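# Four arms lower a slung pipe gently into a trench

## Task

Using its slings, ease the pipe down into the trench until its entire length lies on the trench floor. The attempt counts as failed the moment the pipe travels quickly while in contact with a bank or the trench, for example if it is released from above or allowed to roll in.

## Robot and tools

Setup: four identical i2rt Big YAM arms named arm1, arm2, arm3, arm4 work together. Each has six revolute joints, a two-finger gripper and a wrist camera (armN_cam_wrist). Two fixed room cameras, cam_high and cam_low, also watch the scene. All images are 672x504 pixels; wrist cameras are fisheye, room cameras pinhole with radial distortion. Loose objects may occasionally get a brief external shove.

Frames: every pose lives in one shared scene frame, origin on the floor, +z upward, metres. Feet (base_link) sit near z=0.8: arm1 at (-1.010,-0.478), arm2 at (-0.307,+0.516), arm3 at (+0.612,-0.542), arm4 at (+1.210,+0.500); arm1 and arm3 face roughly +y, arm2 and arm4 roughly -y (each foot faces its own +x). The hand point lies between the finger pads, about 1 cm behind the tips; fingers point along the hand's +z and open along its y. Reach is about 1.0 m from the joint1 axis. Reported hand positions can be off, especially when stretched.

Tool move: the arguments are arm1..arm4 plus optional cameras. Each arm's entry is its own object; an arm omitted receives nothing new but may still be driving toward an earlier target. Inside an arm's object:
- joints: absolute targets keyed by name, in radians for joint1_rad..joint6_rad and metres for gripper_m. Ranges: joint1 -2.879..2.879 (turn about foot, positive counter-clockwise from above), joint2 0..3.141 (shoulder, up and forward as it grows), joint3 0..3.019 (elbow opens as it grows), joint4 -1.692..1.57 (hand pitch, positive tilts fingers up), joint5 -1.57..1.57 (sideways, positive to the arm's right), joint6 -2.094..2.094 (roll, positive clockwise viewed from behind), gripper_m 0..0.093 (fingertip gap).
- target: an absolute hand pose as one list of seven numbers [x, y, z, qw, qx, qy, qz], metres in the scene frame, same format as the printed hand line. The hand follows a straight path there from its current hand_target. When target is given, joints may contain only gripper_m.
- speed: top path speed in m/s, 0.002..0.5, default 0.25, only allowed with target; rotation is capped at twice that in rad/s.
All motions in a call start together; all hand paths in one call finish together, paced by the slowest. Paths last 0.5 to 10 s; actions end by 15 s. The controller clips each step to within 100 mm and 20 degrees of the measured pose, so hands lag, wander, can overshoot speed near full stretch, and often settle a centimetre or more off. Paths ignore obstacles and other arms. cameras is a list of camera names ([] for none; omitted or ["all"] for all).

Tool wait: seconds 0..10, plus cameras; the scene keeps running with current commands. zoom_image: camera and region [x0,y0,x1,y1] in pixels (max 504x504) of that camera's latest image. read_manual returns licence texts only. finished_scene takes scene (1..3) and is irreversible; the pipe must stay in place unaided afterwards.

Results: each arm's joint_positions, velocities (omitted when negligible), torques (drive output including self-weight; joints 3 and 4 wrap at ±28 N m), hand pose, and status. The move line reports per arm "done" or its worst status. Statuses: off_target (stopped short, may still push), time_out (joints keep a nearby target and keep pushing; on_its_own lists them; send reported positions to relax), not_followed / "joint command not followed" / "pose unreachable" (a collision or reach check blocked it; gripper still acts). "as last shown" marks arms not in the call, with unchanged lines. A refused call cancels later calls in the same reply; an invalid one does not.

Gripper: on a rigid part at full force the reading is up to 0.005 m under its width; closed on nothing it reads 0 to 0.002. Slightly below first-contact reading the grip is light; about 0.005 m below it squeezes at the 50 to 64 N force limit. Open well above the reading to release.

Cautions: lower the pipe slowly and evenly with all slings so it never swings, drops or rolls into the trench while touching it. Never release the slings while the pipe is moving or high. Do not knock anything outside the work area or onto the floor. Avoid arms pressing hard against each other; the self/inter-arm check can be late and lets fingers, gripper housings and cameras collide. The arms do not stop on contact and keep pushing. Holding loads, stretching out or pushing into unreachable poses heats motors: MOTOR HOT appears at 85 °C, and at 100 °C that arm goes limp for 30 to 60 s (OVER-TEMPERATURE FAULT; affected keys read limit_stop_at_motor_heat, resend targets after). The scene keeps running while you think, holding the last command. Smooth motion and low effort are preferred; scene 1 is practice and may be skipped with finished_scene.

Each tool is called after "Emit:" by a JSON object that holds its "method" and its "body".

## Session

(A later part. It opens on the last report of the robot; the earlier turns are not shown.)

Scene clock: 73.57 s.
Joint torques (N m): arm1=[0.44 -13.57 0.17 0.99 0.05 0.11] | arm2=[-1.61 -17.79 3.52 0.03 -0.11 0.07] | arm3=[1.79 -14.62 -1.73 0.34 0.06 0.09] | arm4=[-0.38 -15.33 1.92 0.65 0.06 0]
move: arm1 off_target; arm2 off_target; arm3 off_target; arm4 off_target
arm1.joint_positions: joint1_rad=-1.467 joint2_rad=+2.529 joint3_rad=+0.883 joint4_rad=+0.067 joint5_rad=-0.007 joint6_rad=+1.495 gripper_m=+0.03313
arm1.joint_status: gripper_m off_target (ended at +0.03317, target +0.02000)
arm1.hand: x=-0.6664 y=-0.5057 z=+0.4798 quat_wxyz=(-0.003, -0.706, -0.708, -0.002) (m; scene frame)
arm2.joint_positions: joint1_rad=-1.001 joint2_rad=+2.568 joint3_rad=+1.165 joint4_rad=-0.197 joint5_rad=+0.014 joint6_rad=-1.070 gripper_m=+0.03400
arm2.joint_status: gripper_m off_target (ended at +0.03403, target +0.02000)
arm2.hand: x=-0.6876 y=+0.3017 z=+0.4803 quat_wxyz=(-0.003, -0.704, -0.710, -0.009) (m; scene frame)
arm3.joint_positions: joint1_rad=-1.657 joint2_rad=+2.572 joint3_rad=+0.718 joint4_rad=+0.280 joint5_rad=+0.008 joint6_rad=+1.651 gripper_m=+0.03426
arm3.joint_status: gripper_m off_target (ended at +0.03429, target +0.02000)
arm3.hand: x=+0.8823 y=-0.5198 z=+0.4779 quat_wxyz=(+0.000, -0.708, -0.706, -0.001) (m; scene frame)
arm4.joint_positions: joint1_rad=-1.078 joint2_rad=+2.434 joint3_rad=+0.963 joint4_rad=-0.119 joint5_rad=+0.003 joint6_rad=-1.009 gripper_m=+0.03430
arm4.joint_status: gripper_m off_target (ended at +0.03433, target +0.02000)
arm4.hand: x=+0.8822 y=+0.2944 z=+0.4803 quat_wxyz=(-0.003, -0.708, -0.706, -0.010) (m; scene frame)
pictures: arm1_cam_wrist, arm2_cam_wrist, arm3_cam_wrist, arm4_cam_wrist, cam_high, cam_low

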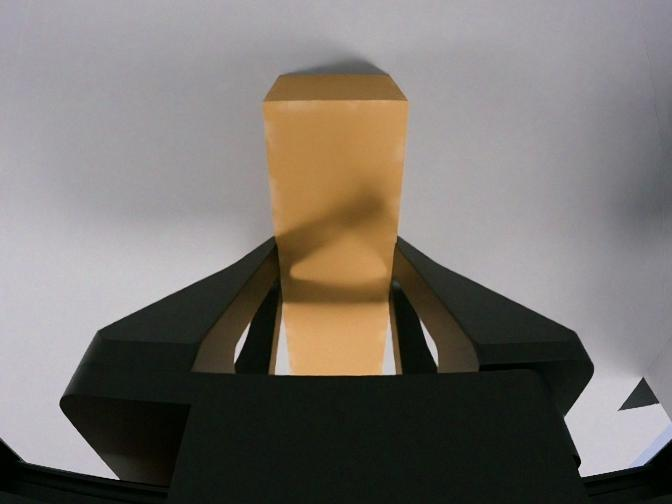

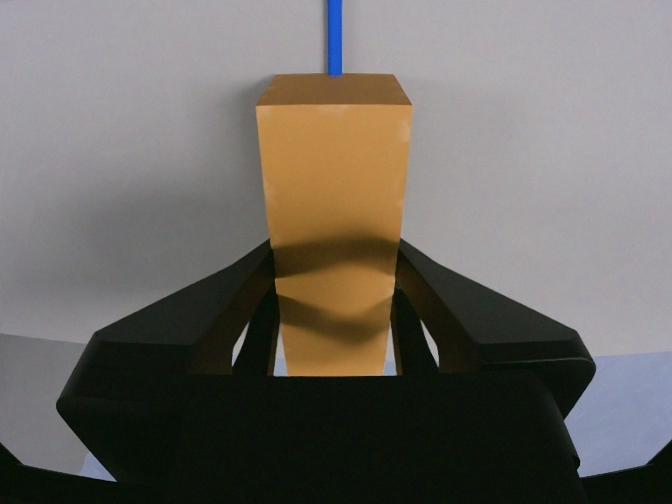

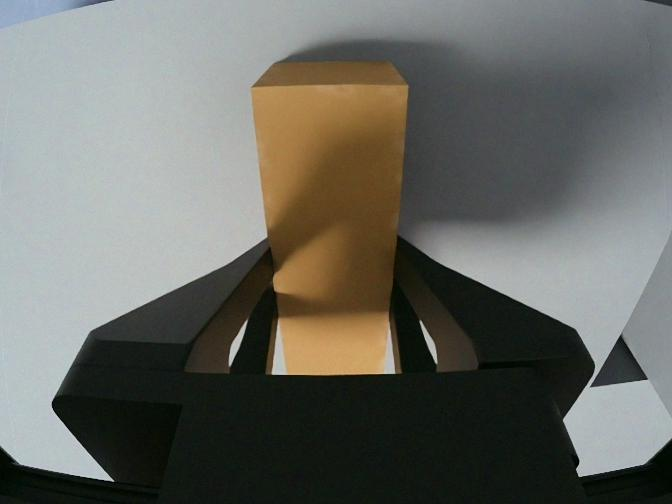

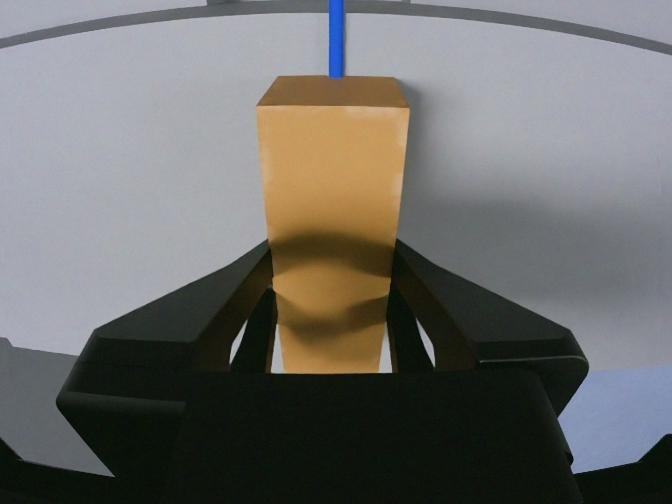

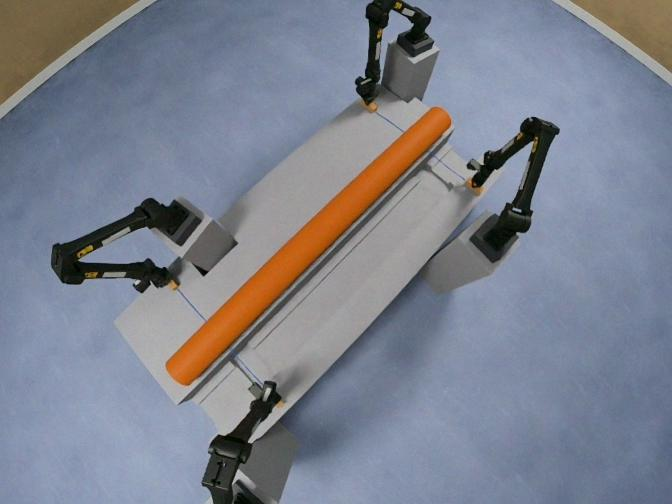

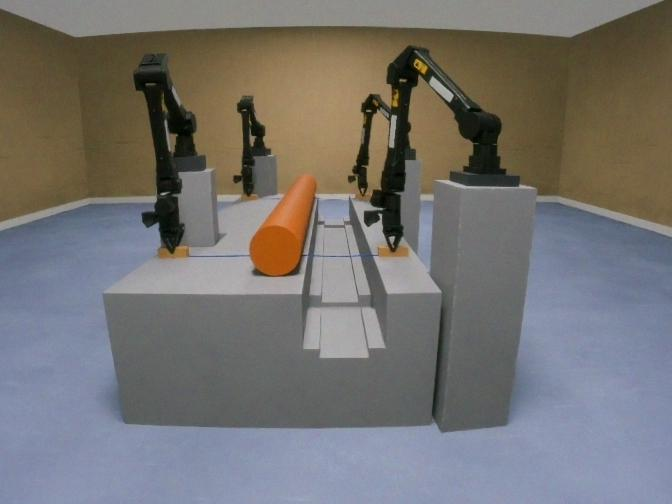

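Emit:
{"method": "move", "body": {"arm1": {"target":[-0.67,-0.33,0.73,0,0.707,0.707,0],"speed":0.12}, "arm2": {"target":[-0.69,0.09,0.73,0,0.707,0.707,0],"speed":0.12}, "arm3": {"target":[0.880,-0.33,0.73,0,0.707,0.707,0],"speed":0.12}, "arm4": {"target":[0.874,0.09,0.73,0,0.707,0.707,0],"speed":0.12}}}

Emit:
{"method": "zoom_image", "body": {"camera": "cam_low", "region": [120, 80, 460, 380]}}

Scene clock: 86.93 s.
Joint torques (N m): arm1=[0.85 -14.39 6.28 -0.21 0.04 0.08] | arm2=[-0.67 -22.65 11 -0.98 -0.17 0.22] | arm3=[1.67 -14.51 5.38 -0.53 -0.18 0.1] | arm4=[0.79 -20.01 8.85 -0.31 0.07 0.28]
move: arm1 off_target; arm2 off_target; arm3 off_target; arm4 off_target
arm1.joint_positions: joint1_rad=-0.989 joint2_rad=+1.795 joint3_rad=+0.750 joint4_rad=-0.562 joint5_rad=-0.013 joint6_rad=+1.970 gripper_m=+0.03315
arm1.hand: x=-0.6830 y=-0.3379 z=+0.7207 quat_wxyz=(+0.005, -0.706, -0.708, +0.012) (m; scene frame)
arm1.hand_target: x=-0.6702 y=-0.3301 z=+0.7301 quat_wxyz=(+0.000, -0.707, -0.707, +0.000) (m; scene frame)
arm1.hand_status: off_target (0.018 m and 1.5 deg from the pose sent, 0.306 m and 0.4 deg at the start)
arm2.joint_positions: joint1_rad=-0.679 joint2_rad=+2.183 joint3_rad=+1.392 joint4_rad=-0.837 joint5_rad=+0.010 joint6_rad=-0.738 gripper_m=+0.03401
arm2.hand: x=-0.6795 y=+0.1102 z=+0.7111 quat_wxyz=(+0.001, -0.708, -0.706, -0.022) (m; scene frame)
arm2.hand_target: x=-0.6894 y=+0.0907 z=+0.7305 quat_wxyz=(+0.000, -0.707, -0.707, +0.000) (m; scene frame)
arm2.hand_status: off_target (0.030 m and 2.5 deg from the pose sent, 0.327 m and 1.2 deg at the start)
arm3.joint_positions: joint1_rad=-1.105 joint2_rad=+1.753 joint3_rad=+0.670 joint4_rad=-0.522 joint5_rad=-0.060 joint6_rad=+2.074 gripper_m=+0.03427
arm3.hand: x=+0.8712 y=-0.3404 z=+0.7225 quat_wxyz=(+0.035, -0.660, -0.750, +0.006) (m; scene frame)
arm3.hand_target: x=+0.8803 y=-0.3307 z=+0.7301 quat_wxyz=(+0.033, -0.660, -0.750, -0.006) (m; scene frame)
arm3.hand_status: off_target (0.016 m and 8.3 deg from the pose sent, 0.316 m and 0.2 deg at the start; a joint's target at an end of its range on 47 of 103 steps)
arm4.joint_positions: joint1_rad=-0.757 joint2_rad=+2.026 joint3_rad=+1.237 joint4_rad=-0.838 joint5_rad=+0.003 joint6_rad=-0.698 gripper_m=+0.03430
arm4.hand: x=+0.8877 y=+0.1113 z=+0.7058 quat_wxyz=(+0.002, -0.704, -0.710, -0.028) (m; scene frame)
arm4.hand_target: x=+0.8747 y=+0.0909 z=+0.7304 quat_wxyz=(+0.000, -0.707, -0.707, +0.000) (m; scene frame)
arm4.hand_status: off_target (0.035 m and 3.3 deg from the pose sent, 0.323 m and 1.2 deg at the start)
pictures: arm1_cam_wrist, arm2_cam_wrist, arm3_cam_wrist, arm4_cam_wrist, cam_high, cam_low

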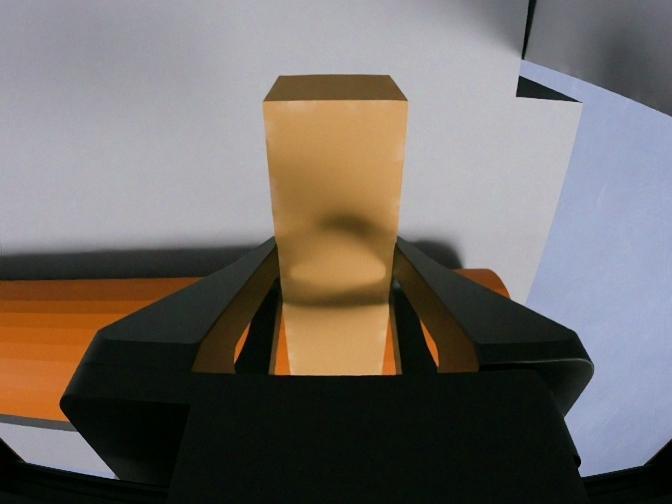

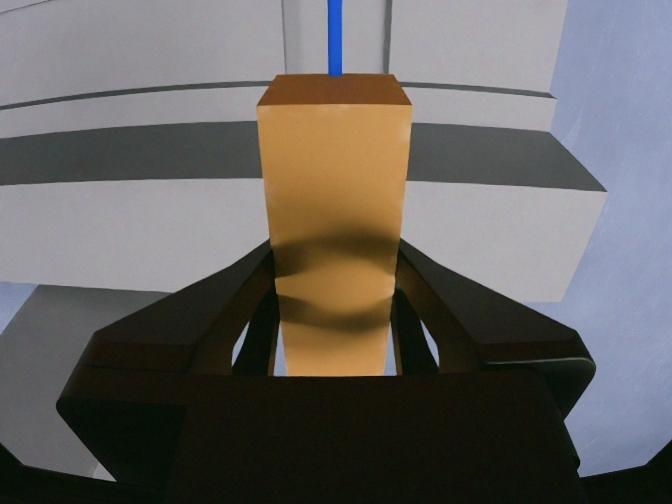

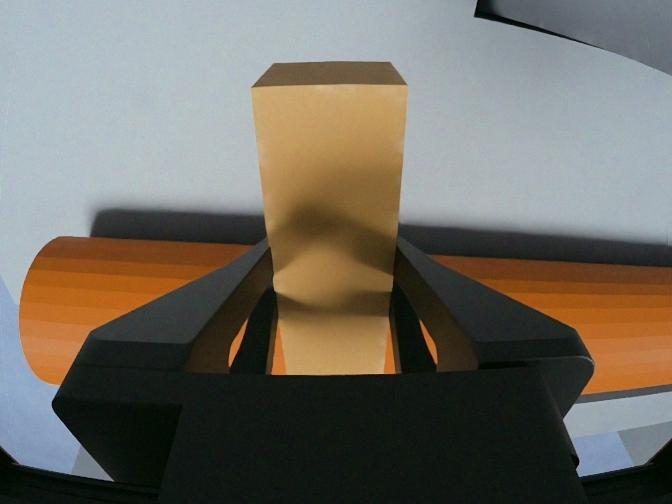

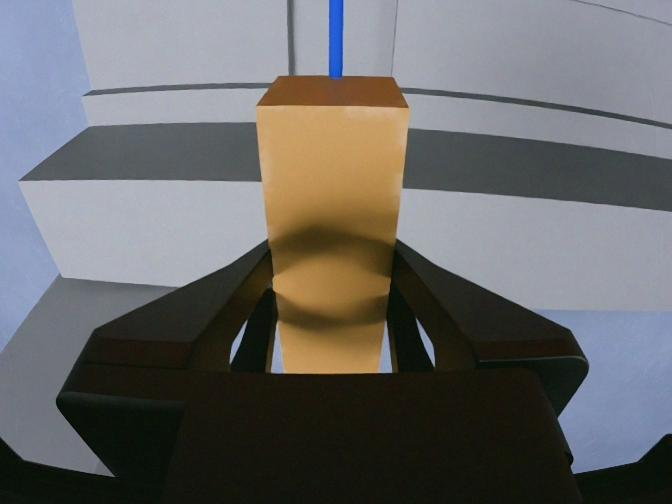

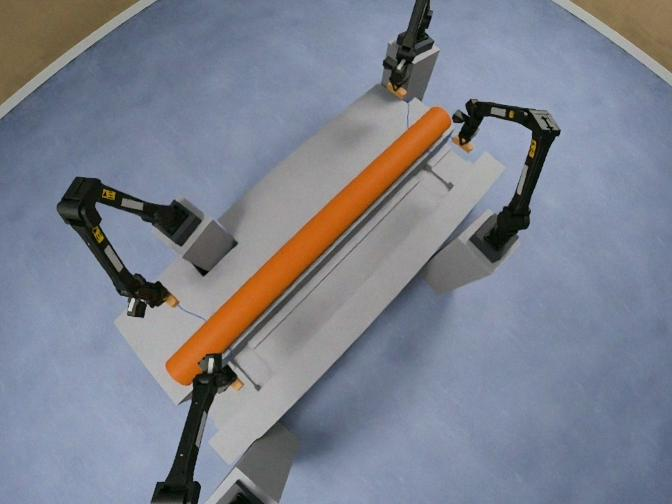

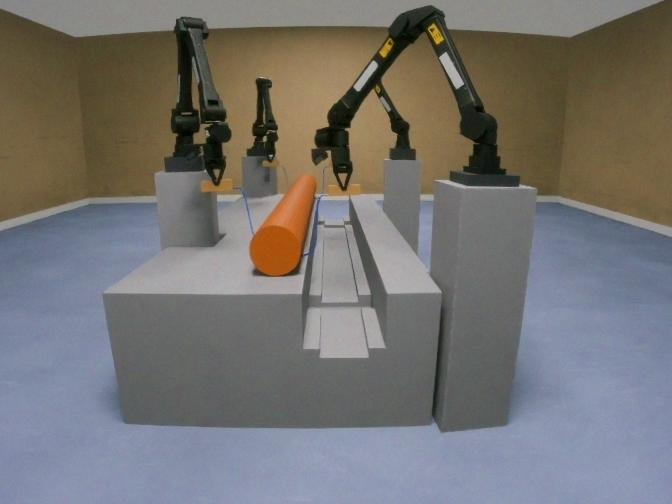

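Scaled by 1.482.

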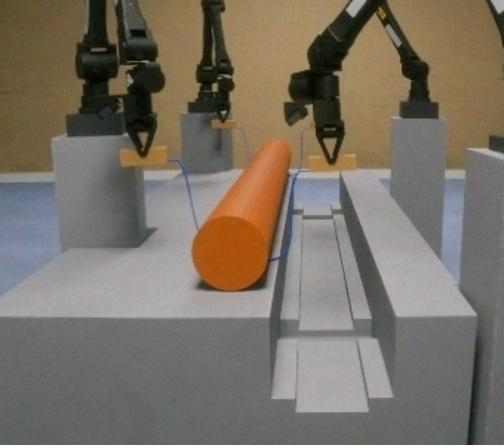

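Emit:
{"method": "move", "body": {"arm1": {"target":[-0.665,-0.31,0.81,0,0.62,0.7846,0],"speed":0.1}, "arm2": {"target":[-0.69,0.08,0.82,0,0.707,0.707,0],"speed":0.1}, "arm3": {"target":[0.890,-0.31,0.81,0,0.58,0.8146,0],"speed":0.1}, "arm4": {"target":[0.874,0.08,0.82,0,0.707,0.707,0],"speed":0.1}}}

Emit:
{"method": "zoom_image", "body": {"camera": "cam_low", "region": [120, 80, 460, 380]}}

Scene clock: 102.53 s.
Joint torques (N m): arm1=[-1.32 -17.08 9.05 -1.14 0.13 -0.31] | arm2=[0.15 -25.93 14.11 -1.42 -0.18 0.14] | arm3=[1.08 -19.19 8.08 -1.61 -0.09 -0.28] | arm4=[0.67 -24.47 11.66 -1.07 -0.04 0.16]
Heat: arm1: hottest joint2_rad 32 °C; arm2: hottest joint2_rad 34 °C; arm3: hottest joint2_rad 30 °C; arm4: hottest joint3_rad 32 °C.
move: arm1 off_target; arm2 off_target; arm3 off_target; arm4 off_target
arm1.joint_positions: joint1_rad=-0.937 joint2_rad=+1.676 joint3_rad=+0.811 joint4_rad=-0.774 joint5_rad=-0.014 joint6_rad=+1.817 gripper_m=+0.03315
arm1.hand: x=-0.6876 y=-0.3185 z=+0.7756 quat_wxyz=(+0.013, -0.629, -0.777, +0.028) (m; scene frame)
arm1.hand_target: x=-0.6660 y=-0.3105 z=+0.8088 quat_wxyz=(-0.001, -0.620, -0.785, +0.000) (m; scene frame)
arm1.hand_status: off_target (0.042 m and 3.8 deg from the pose sent, 0.095 m and 13.2 deg at the start)
arm2.joint_positions: joint1_rad=-0.664 joint2_rad=+2.099 joint3_rad=+1.428 joint4_rad=-1.017 joint5_rad=+0.010 joint6_rad=-0.718 gripper_m=+0.03401
arm2.hand: x=-0.6682 y=+0.1115 z=+0.7686 quat_wxyz=(+0.003, -0.708, -0.704, -0.051) (m; scene frame)
arm2.hand_target: x=-0.6877 y=+0.0825 z=+0.8205 quat_wxyz=(+0.000, -0.707, -0.707, +0.000) (m; scene frame)
arm2.hand_status: off_target (0.064 m and 5.9 deg from the pose sent, 0.114 m and 2.5 deg at the start)
arm3.joint_positions: joint1_rad=-1.035 joint2_rad=+1.637 joint3_rad=+0.753 joint4_rad=-0.764 joint5_rad=+0.008 joint6_rad=+1.966 gripper_m=+0.03426
arm3.hand: x=+0.8713 y=-0.3255 z=+0.7781 quat_wxyz=(+0.007, -0.590, -0.806, +0.034) (m; scene frame)
arm3.hand_target: x=+0.8893 y=-0.3106 z=+0.8089 quat_wxyz=(-0.001, -0.580, -0.814, +0.000) (m; scene frame)
arm3.hand_status: off_target (0.040 m and 4.2 deg from the pose sent, 0.095 m and 12.5 deg at the start)
arm4.joint_positions: joint1_rad=-0.742 joint2_rad=+1.953 joint3_rad=+1.289 joint4_rad=-1.027 joint5_rad=+0.007 joint6_rad=-0.674 gripper_m=+0.03430
arm4.hand: x=+0.8974 y=+0.1130 z=+0.7585 quat_wxyz=(+0.008, -0.707, -0.705, -0.060) (m; scene frame)
arm4.hand_target: x=+0.8766 y=+0.0834 z=+0.8197 quat_wxyz=(+0.000, -0.707, -0.707, +0.000) (m; scene frame)
arm4.hand_status: off_target (0.074 m and 7.0 deg from the pose sent, 0.119 m and 3.3 deg at the start)
pictures: arm1_cam_wrist, arm2_cam_wrist, arm3_cam_wrist, arm4_cam_wrist, cam_high, cam_low

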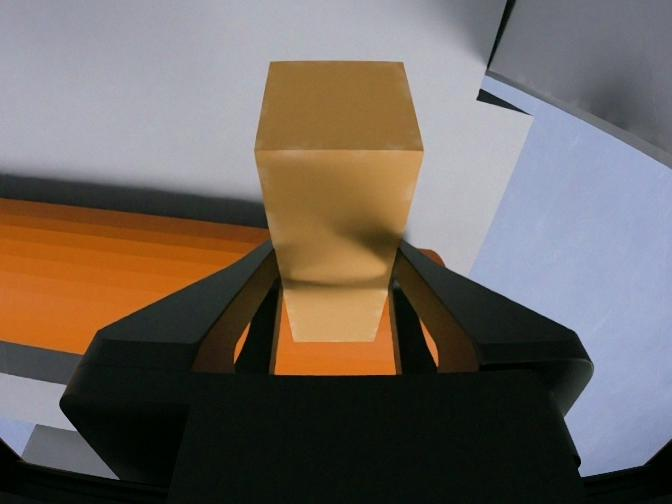

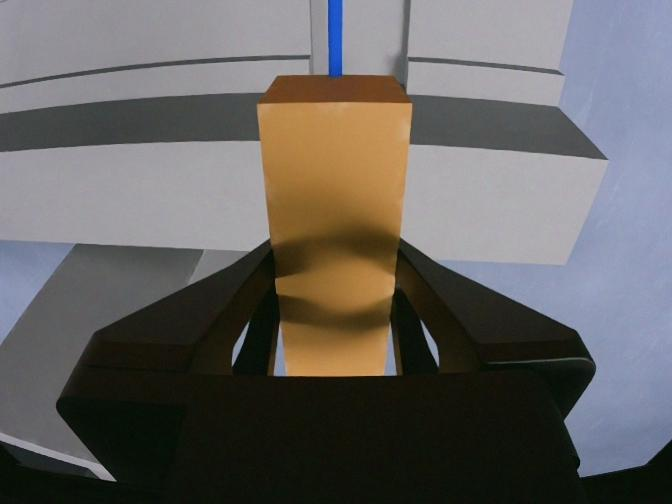

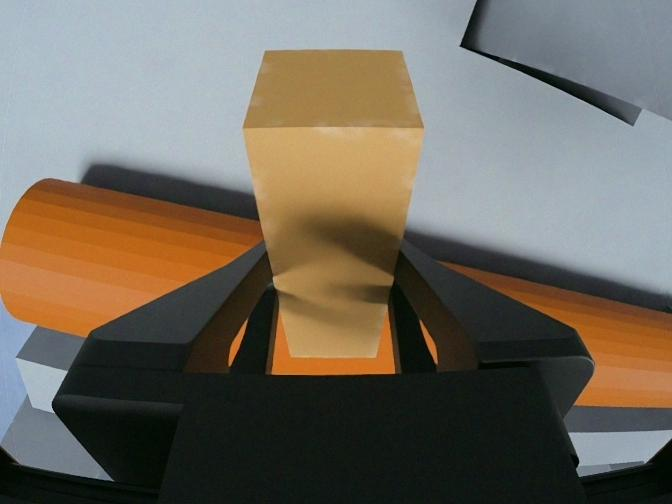

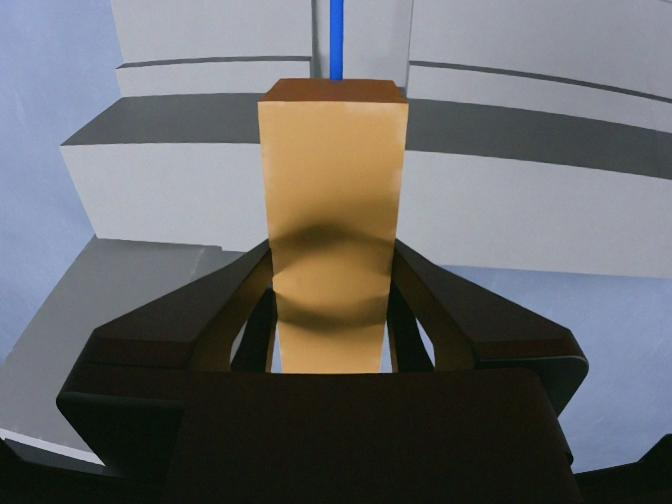

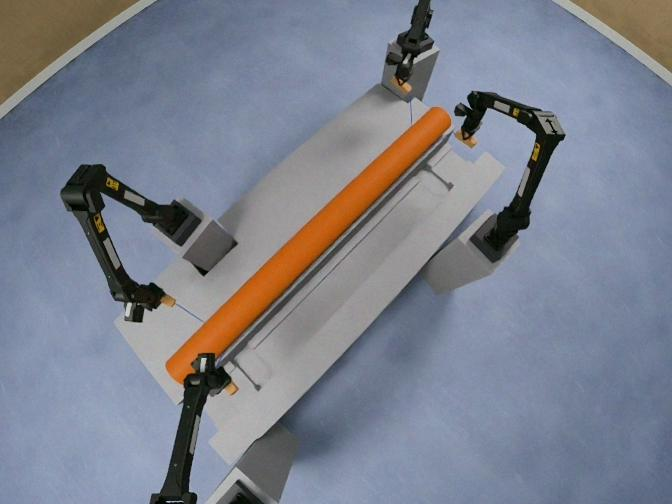

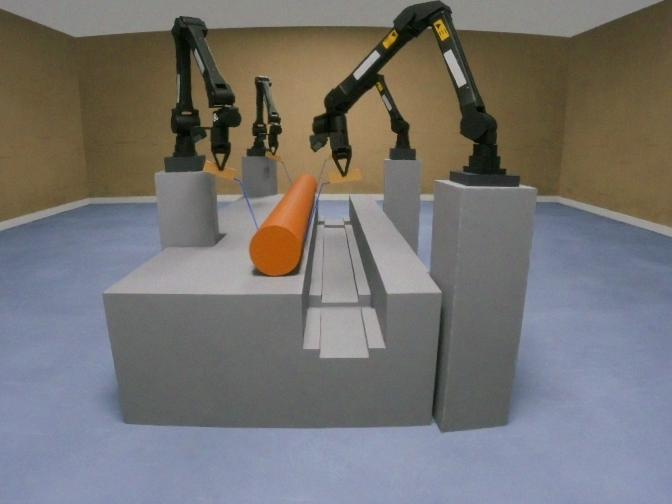

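Scaled by 1.482.

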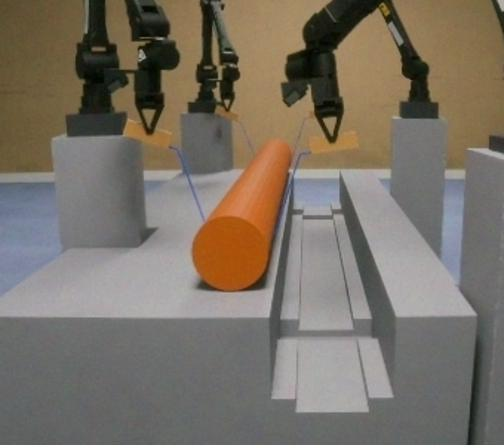

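Emit:
{"method": "move", "body": {"arm1": {"target":[-0.645,-0.30,0.88,0,0.62,0.7846,0],"speed":0.06}, "arm2": {"target":[-0.70,0.06,0.905,0,0.707,0.707,0],"speed":0.06}, "arm3": {"target":[0.905,-0.30,0.88,0,0.58,0.8146,0],"speed":0.06}, "arm4": {"target":[0.865,0.06,0.91,0,0.707,0.707,0],"speed":0.06}, "cameras": ["cam_low","cam_high"]}}

Emit:
{"method": "zoom_image", "body": {"camera": "cam_low", "region": [120, 80, 460, 380]}}

Scene clock: 109.43 s.
Joint torques (N m): arm1=[-1.08 -19.66 11.86 -1.74 0.32 -0.27] | arm2=[-0.56 -30.92 16.29 -2.7 -0.15 0.08] | arm3=[0.56 -21.89 10.62 -2.43 -0.02 -0.31] | arm4=[0.09 -28.69 12.89 -2.41 -0.02 0.1]
move: arm1 off_target; arm2 off_target; arm3 off_target; arm4 off_target
arm1.joint_positions: joint1_rad=-0.934 joint2_rad=+1.626 joint3_rad=+0.922 joint4_rad=-0.973 joint5_rad=-0.017 joint6_rad=+1.816 gripper_m=+0.03318
arm1.hand: x=-0.6750 y=-0.3098 z=+0.8249 quat_wxyz=(+0.022, -0.628, -0.777, +0.044) (m; scene frame)
arm1.hand_target: x=-0.6476 y=-0.3011 z=+0.8778 quat_wxyz=(-0.001, -0.620, -0.784, +0.000) (m; scene frame)
arm1.hand_status: off_target (0.064 m and 5.8 deg from the pose sent, 0.114 m and 3.8 deg at the start)
arm2.joint_positions: joint1_rad=-0.645 joint2_rad=+2.098 joint3_rad=+1.517 joint4_rad=-1.145 joint5_rad=+0.011 joint6_rad=-0.698 gripper_m=+0.03401
arm2.hand: x=-0.6672 y=+0.0966 z=+0.7986 quat_wxyz=(+0.006, -0.708, -0.703, -0.070) (m; scene frame)
arm2.hand_target: x=-0.6907 y=+0.0706 z=+0.8872 quat_wxyz=(+0.000, -0.707, -0.707, +0.001) (m; scene frame)
arm2.hand_status: off_target (0.117 m and 8.0 deg from the pose sent, 0.149 m and 5.9 deg at the start; pose on its path clipped on 28 of 62 steps)
arm3.joint_positions: joint1_rad=-1.031 joint2_rad=+1.577 joint3_rad=+0.855 joint4_rad=-0.959 joint5_rad=+0.007 joint6_rad=+1.965 gripper_m=+0.03427
arm3.hand: x=+0.8810 y=-0.3161 z=+0.8270 quat_wxyz=(+0.011, -0.588, -0.807, +0.050) (m; scene frame)
arm3.hand_target: x=+0.9030 y=-0.3015 z=+0.8771 quat_wxyz=(-0.001, -0.580, -0.815, +0.000) (m; scene frame)
arm3.hand_status: off_target (0.060 m and 6.0 deg from the pose sent, 0.110 m and 4.2 deg at the start)
arm4.joint_positions: joint1_rad=-0.722 joint2_rad=+1.948 joint3_rad=+1.364 joint4_rad=-1.126 joint5_rad=+0.007 joint6_rad=-0.656 gripper_m=+0.03430
arm4.hand: x=+0.8978 y=+0.0974 z=+0.7852 quat_wxyz=(+0.010, -0.705, -0.706, -0.069) (m; scene frame)
arm4.hand_target: x=+0.8776 y=+0.0748 z=+0.8742 quat_wxyz=(+0.000, -0.707, -0.707, +0.001) (m; scene frame)
arm4.hand_status: off_target (0.134 m and 8.0 deg from the pose sent, 0.164 m and 7.0 deg at the start; pose on its path clipped on 36 of 62 steps)
pictures: cam_high, cam_low

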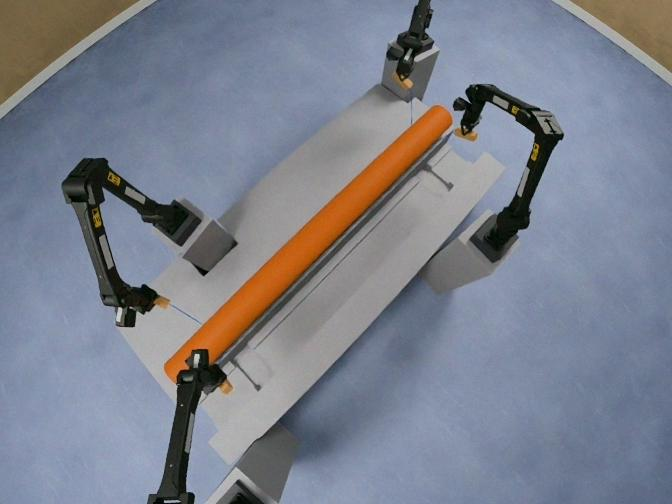

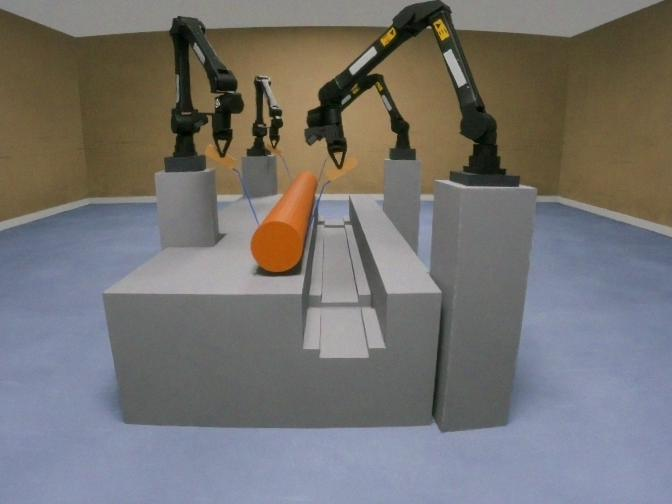

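Scaled by 1.482.

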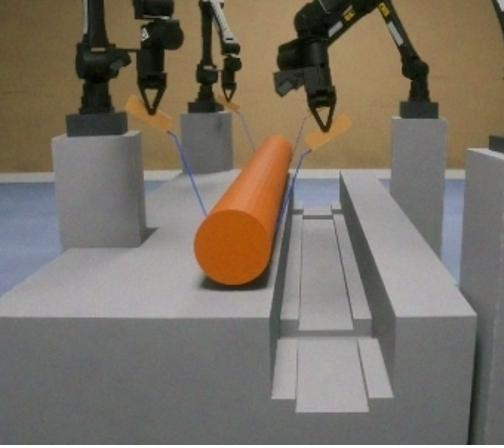

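Emit:
{"method": "move", "body": {"arm1": {"target":[-0.645,-0.19,0.9,0,0.58,0.8146,0],"speed":0.05}, "arm2": {"target":[-0.70,0.18,0.9,0,0.707,0.707,0],"speed":0.05}, "arm3": {"target":[0.905,-0.19,0.9,0,0.53,0.848,0],"speed":0.05}, "arm4": {"target":[0.868,0.18,0.9,0,0.707,0.707,0],"speed":0.05}, "cameras": ["cam_low","cam_high"]}}

Emit:
{"method": "zoom_image", "body": {"camera": "cam_low", "region": [120, 80, 460, 380]}}

Scene clock: 118.30 s.
Joint torques (N m): arm1=[-1.55 -19.02 13.45 -1.47 0.2 -0.09] | arm2=[-2.78 -28.22 10.82 -1.36 -0.11 -0.1] | arm3=[0.73 -23.18 11.78 -2.24 -0.12 -0.14] | arm4=[-1.32 -26.75 8.84 -1.78 0.05 -0.16]
move: arm1 off_target; arm2 off_target; arm3 off_target; arm4 off_target
arm1.joint_positions: joint1_rad=-0.721 joint2_rad=+1.699 joint3_rad=+1.108 joint4_rad=-1.065 joint5_rad=-0.016 joint6_rad=+1.910 gripper_m=+0.03321
arm1.hand: x=-0.6727 y=-0.2060 z=+0.8506 quat_wxyz=(+0.011, -0.580, -0.813, +0.038) (m; scene frame)
arm1.hand_target: x=-0.6475 y=-0.1920 z=+0.8995 quat_wxyz=(-0.001, -0.580, -0.814, -0.001) (m; scene frame)
arm1.hand_status: off_target (0.059 m and 4.6 deg from the pose sent, 0.145 m and 9.0 deg at the start)
arm2.joint_positions: joint1_rad=-0.765 joint2_rad=+1.912 joint3_rad=+1.327 joint4_rad=-1.115 joint5_rad=+0.014 joint6_rad=-0.834 gripper_m=+0.03401
arm2.hand: x=-0.6762 y=+0.1801 z=+0.8357 quat_wxyz=(-0.001, -0.703, -0.709, -0.058) (m; scene frame)
arm2.hand_target: x=-0.6977 y=+0.1814 z=+0.8969 quat_wxyz=(+0.001, -0.707, -0.707, +0.000) (m; scene frame)
arm2.hand_status: off_target (0.069 m and 6.7 deg from the pose sent, 0.135 m and 8.0 deg at the start)
arm3.joint_positions: joint1_rad=-0.849 joint2_rad=+1.712 joint3_rad=+1.099 joint4_rad=-1.058 joint5_rad=+0.007 joint6_rad=+2.013 gripper_m=+0.03427
arm3.hand: x=+0.8852 y=-0.2104 z=+0.8476 quat_wxyz=(+0.004, -0.533, -0.845, +0.045) (m; scene frame)
arm3.hand_target: x=+0.9031 y=-0.1922 z=+0.8989 quat_wxyz=(-0.001, -0.530, -0.848, -0.001) (m; scene frame)
arm3.hand_status: off_target (0.060 m and 5.2 deg from the pose sent, 0.148 m and 10.0 deg at the start)
arm4.joint_positions: joint1_rad=-0.854 joint2_rad=+1.759 joint3_rad=+1.208 joint4_rad=-1.129 joint5_rad=+0.007 joint6_rad=-0.785 gripper_m=+0.03430
arm4.hand: x=+0.8835 y=+0.1782 z=+0.8267 quat_wxyz=(+0.001, -0.707, -0.705, -0.055) (m; scene frame)
arm4.hand_target: x=+0.8701 y=+0.1811 z=+0.8943 quat_wxyz=(+0.001, -0.707, -0.707, +0.000) (m; scene frame)
arm4.hand_status: off_target (0.075 m and 6.4 deg from the pose sent, 0.144 m and 8.0 deg at the start)
pictures: cam_high, cam_low

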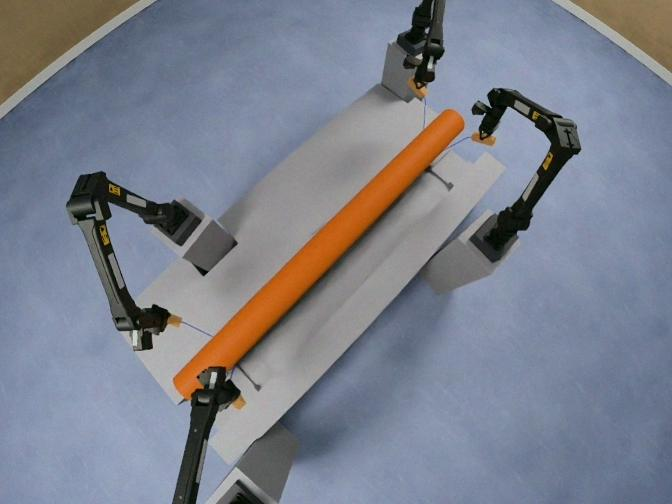

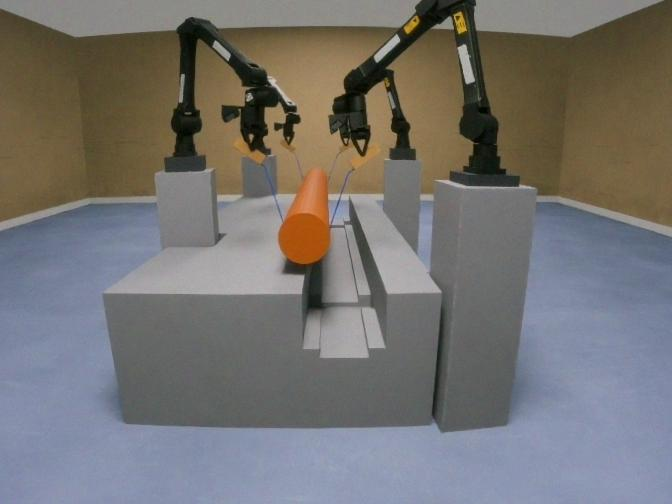

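Scaled by 1.482.

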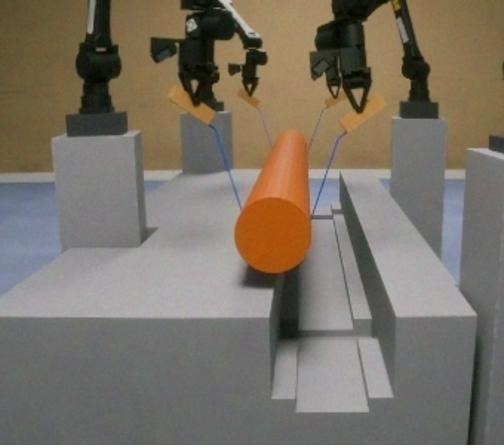

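Emit:
{"method": "move", "body": {"arm1": {"target":[-0.640,-0.042,0.895,0,0.53,0.848,0],"speed":0.05}, "arm2": {"target":[-0.70,0.262,0.89,0,0.707,0.707,0],"speed":0.05}, "arm3": {"target":[0.905,-0.04,0.9,0,0.46,0.888,0],"speed":0.05}, "arm4": {"target":[0.875,0.262,0.893,0,0.707,0.707,0],"speed":0.05}, "cameras": ["cam_low","cam_high"]}}

Emit:
{"method": "zoom_image", "body": {"camera": "cam_low", "region": [180, 80, 460, 380]}}

Scene clock: 128.43 s.
Joint torques (N m): arm1=[-0.62 -25 14.5 -1.74 -0.02 -0.09] | arm2=[-2.55 -24.76 10.54 -1.02 -0.28 -0.08] | arm3=[1.32 -30.92 12.77 -2.21 -0.36 -0.25] | arm4=[-0.85 -22.65 8.9 -0.83 -0.11 -0.19]
move: arm1 off_target; arm2 off_target; arm3 off_target; arm4 off_target
arm1.joint_positions: joint1_rad=-0.527 joint2_rad=+1.968 joint3_rad=+1.442 joint4_rad=-1.155 joint5_rad=-0.012 joint6_rad=+1.989 gripper_m=+0.03324
arm1.hand: x=-0.6658 y=-0.0702 z=+0.8271 quat_wxyz=(+0.005, -0.532, -0.845, +0.054) (m; scene frame)
arm1.hand_target: x=-0.6434 y=-0.0462 z=+0.8946 quat_wxyz=(-0.001, -0.530, -0.848, -0.001) (m; scene frame)
arm1.hand_status: off_target (0.078 m and 6.2 deg from the pose sent, 0.173 m and 8.3 deg at the start)
arm2.joint_positions: joint1_rad=-0.901 joint2_rad=+1.794 joint3_rad=+1.156 joint4_rad=-1.058 joint5_rad=+0.019 joint6_rad=-0.969 gripper_m=+0.03401
arm2.hand: x=-0.6766 y=+0.2635 z=+0.8377 quat_wxyz=(-0.007, -0.703, -0.709, -0.057) (m; scene frame)
arm2.hand_target: x=-0.6981 y=+0.2629 z=+0.8880 quat_wxyz=(+0.001, -0.707, -0.707, +0.000) (m; scene frame)
arm2.hand_status: off_target (0.057 m and 6.6 deg from the pose sent, 0.101 m and 6.7 deg at the start)
arm3.joint_positions: joint1_rad=-0.693 joint2_rad=+2.020 joint3_rad=+1.501 joint4_rad=-1.181 joint5_rad=+0.011 joint6_rad=+2.026 gripper_m=+0.03427
arm3.hand: x=+0.8899 y=-0.0710 z=+0.8262 quat_wxyz=(-0.002, -0.471, -0.880, +0.060) (m; scene frame)
arm3.hand_target: x=+0.9025 y=-0.0447 z=+0.8989 quat_wxyz=(-0.001, -0.460, -0.888, -0.001) (m; scene frame)
arm3.hand_status: off_target (0.081 m and 7.0 deg from the pose sent, 0.180 m and 11.1 deg at the start)
arm4.joint_positions: joint1_rad=-0.995 joint2_rad=+1.609 joint3_rad=+1.032 joint4_rad=-1.118 joint5_rad=+0.011 joint6_rad=-0.918 gripper_m=+0.03430
arm4.hand: x=+0.8925 y=+0.2662 z=+0.8353 quat_wxyz=(-0.005, -0.709, -0.702, -0.063) (m; scene frame)
arm4.hand_target: x=+0.8769 y=+0.2630 z=+0.8896 quat_wxyz=(+0.002, -0.707, -0.707, +0.000) (m; scene frame)
arm4.hand_status: off_target (0.060 m and 7.3 deg from the pose sent, 0.107 m and 6.4 deg at the start)
pictures: cam_high, cam_low

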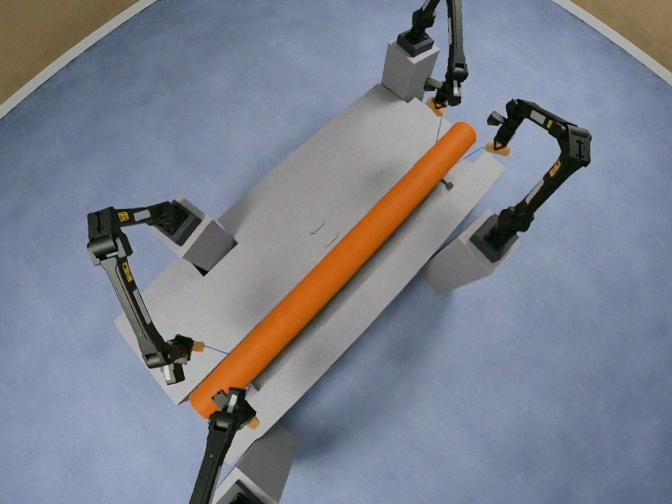

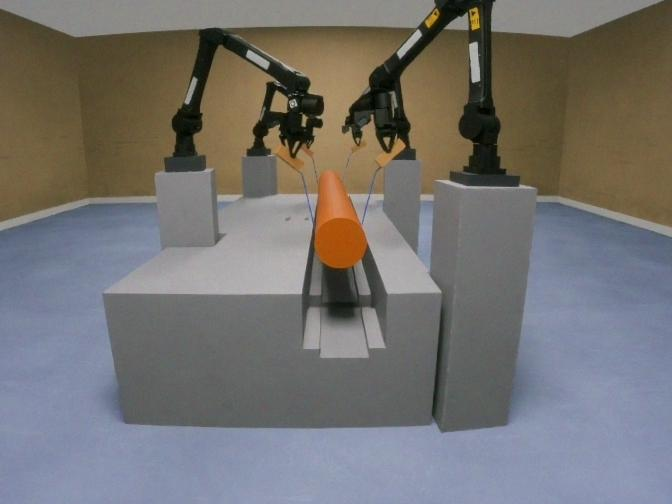

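Scaled by 1.680.

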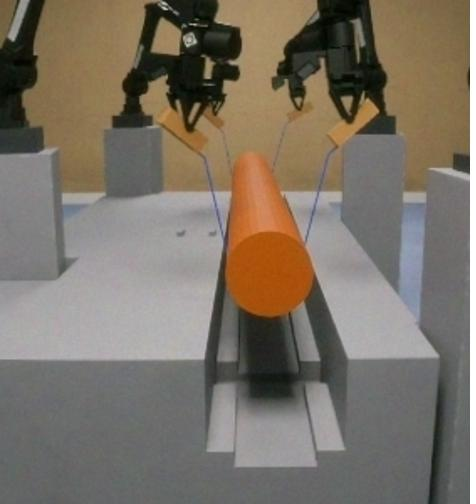

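Emit:
{"method": "move", "body": {"arm1": {"target":[-0.642,-0.033,0.745,0,0.53,0.848,0],"speed":0.05}, "arm2": {"target":[-0.70,0.268,0.74,0,0.707,0.707,0],"speed":0.05}, "arm3": {"target":[0.903,-0.031,0.75,0,0.46,0.888,0],"speed":0.05}, "arm4": {"target":[0.875,0.268,0.74,0,0.707,0.707,0],"speed":0.05}}}

Emit:
{"method": "zoom_image", "body": {"camera": "cam_low", "region": [220, 120, 460, 380]}}

Scene clock: 138.30 s.
Joint torques (N m): arm1=[-0.5 -26.34 7.87 -0.21 -0.11 -0.07] | arm2=[-2.73 -22.36 7.25 -0.57 -0.32 -0.03] | arm3=[1.61 -32.32 7.15 -0.98 -0.46 -0.14] | arm4=[-1.03 -20.19 5.81 -0.39 -0.19 -0.14]
Heat: arm1: hottest joint3_rad 39 °C; arm2: hottest joint2_rad 37 °C; arm3: hottest joint2_rad 33 °C; arm4: hottest joint3_rad 35 °C.
move: arm1 off_target; arm2 off_target; arm3 off_target; arm4 off_target
arm1.joint_positions: joint1_rad=-0.512 joint2_rad=+2.189 joint3_rad=+1.424 joint4_rad=-0.886 joint5_rad=-0.011 joint6_rad=+2.000 gripper_m=+0.03326
arm1.hand: x=-0.6584 y=-0.0520 z=+0.6999 quat_wxyz=(+0.003, -0.531, -0.847, +0.039) (m; scene frame)
arm1.hand_target: x=-0.6429 y=-0.0340 z=+0.7443 quat_wxyz=(+0.000, -0.530, -0.848, +0.000) (m; scene frame)
arm1.hand_status: off_target (0.052 m and 4.5 deg from the pose sent, 0.093 m and 6.2 deg at the start)
arm2.joint_positions: joint1_rad=-0.915 joint2_rad=+2.014 joint3_rad=+1.045 joint4_rad=-0.690 joint5_rad=+0.019 joint6_rad=-0.989 gripper_m=+0.03401
arm2.hand: x=-0.6740 y=+0.2707 z=+0.7082 quat_wxyz=(-0.005, -0.702, -0.711, -0.038) (m; scene frame)
arm2.hand_target: x=-0.6991 y=+0.2686 z=+0.7392 quat_wxyz=(+0.001, -0.707, -0.707, +0.000) (m; scene frame)
arm2.hand_status: off_target (0.041 m and 4.5 deg from the pose sent, 0.101 m and 6.6 deg at the start)
arm3.joint_positions: joint1_rad=-0.687 joint2_rad=+2.233 joint3_rad=+1.471 joint4_rad=-0.907 joint5_rad=+0.012 joint6_rad=+2.026 gripper_m=+0.03427
arm3.hand: x=+0.8938 y=-0.0565 z=+0.6965 quat_wxyz=(-0.004, -0.468, -0.882, +0.044) (m; scene frame)
arm3.hand_target: x=+0.9022 y=-0.0324 z=+0.7487 quat_wxyz=(+0.000, -0.460, -0.888, +0.000) (m; scene frame)
arm3.hand_status: off_target (0.060 m and 5.2 deg from the pose sent, 0.087 m and 7.0 deg at the start)
arm4.joint_positions: joint1_rad=-1.008 joint2_rad=+1.826 joint3_rad=+0.875 joint4_rad=-0.701 joint5_rad=+0.012 joint6_rad=-0.937 gripper_m=+0.03430
arm4.hand: x=+0.8973 y=+0.2752 z=+0.7051 quat_wxyz=(-0.003, -0.708, -0.705, -0.042) (m; scene frame)
arm4.hand_target: x=+0.8759 y=+0.2687 z=+0.7384 quat_wxyz=(+0.001, -0.707, -0.707, +0.000) (m; scene frame)
arm4.hand_status: off_target (0.042 m and 4.8 deg from the pose sent, 0.097 m and 7.3 deg at the start)
pictures: arm1_cam_wrist, arm2_cam_wrist, arm3_cam_wrist, arm4_cam_wrist, cam_high, cam_low

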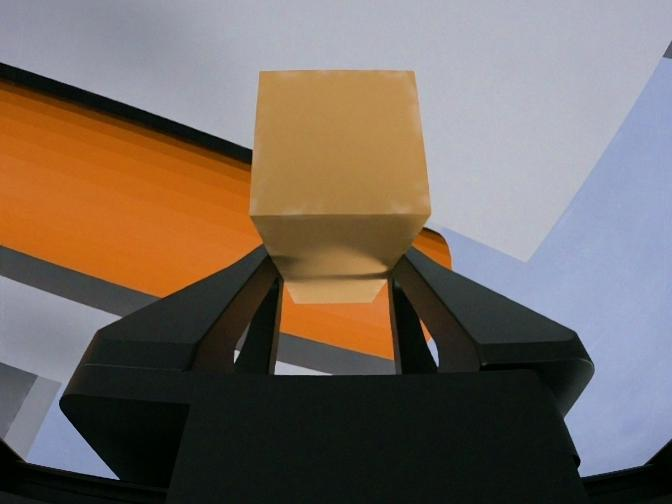

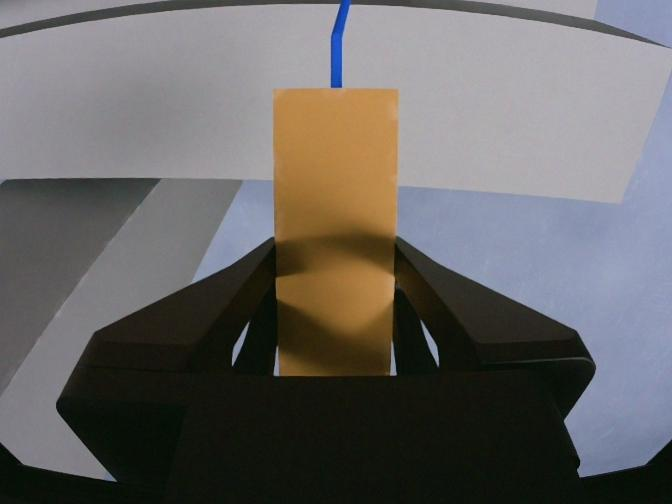

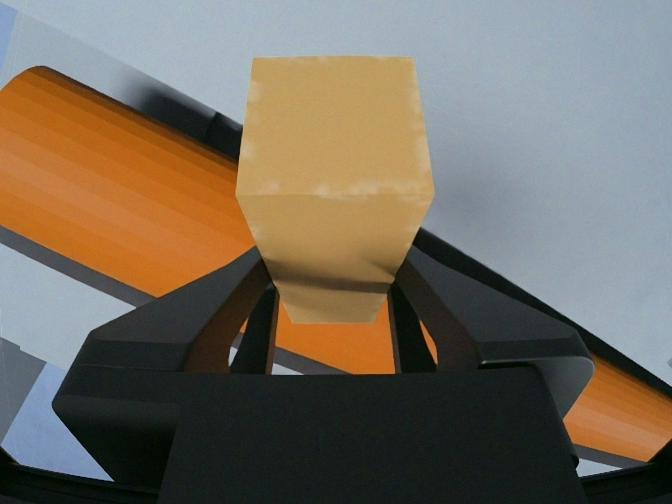

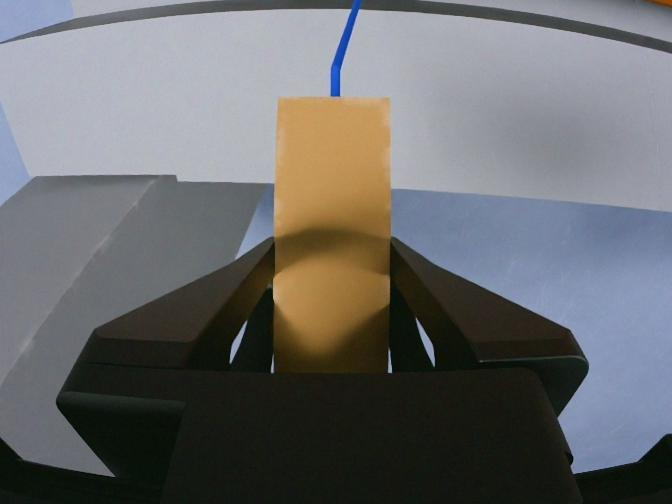

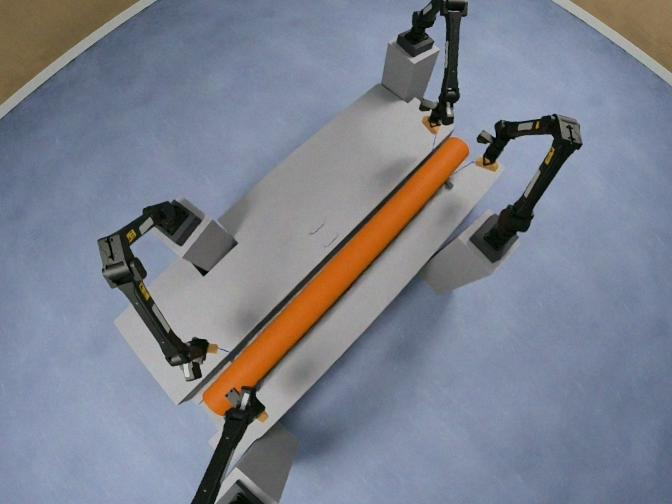

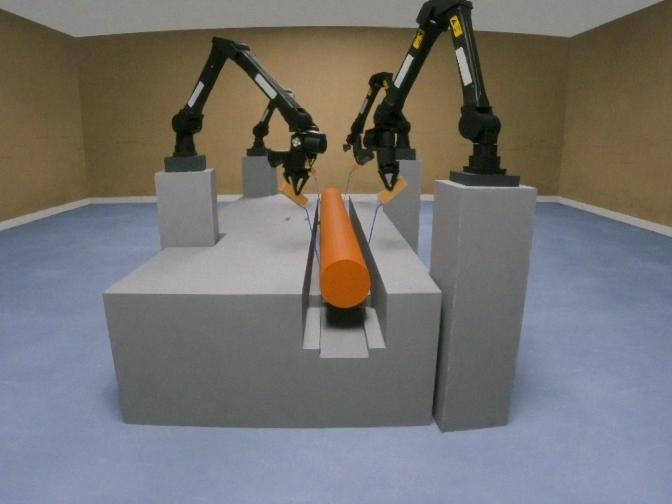

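Scaled by 1.938.

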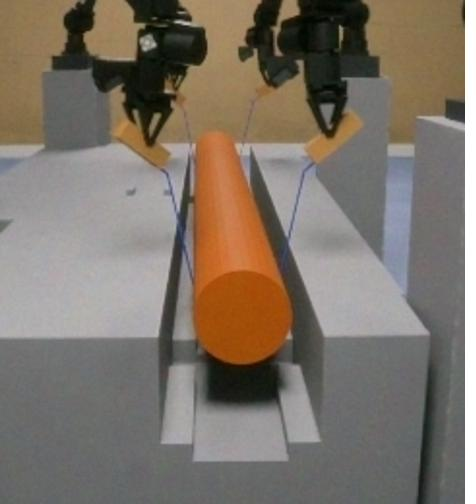

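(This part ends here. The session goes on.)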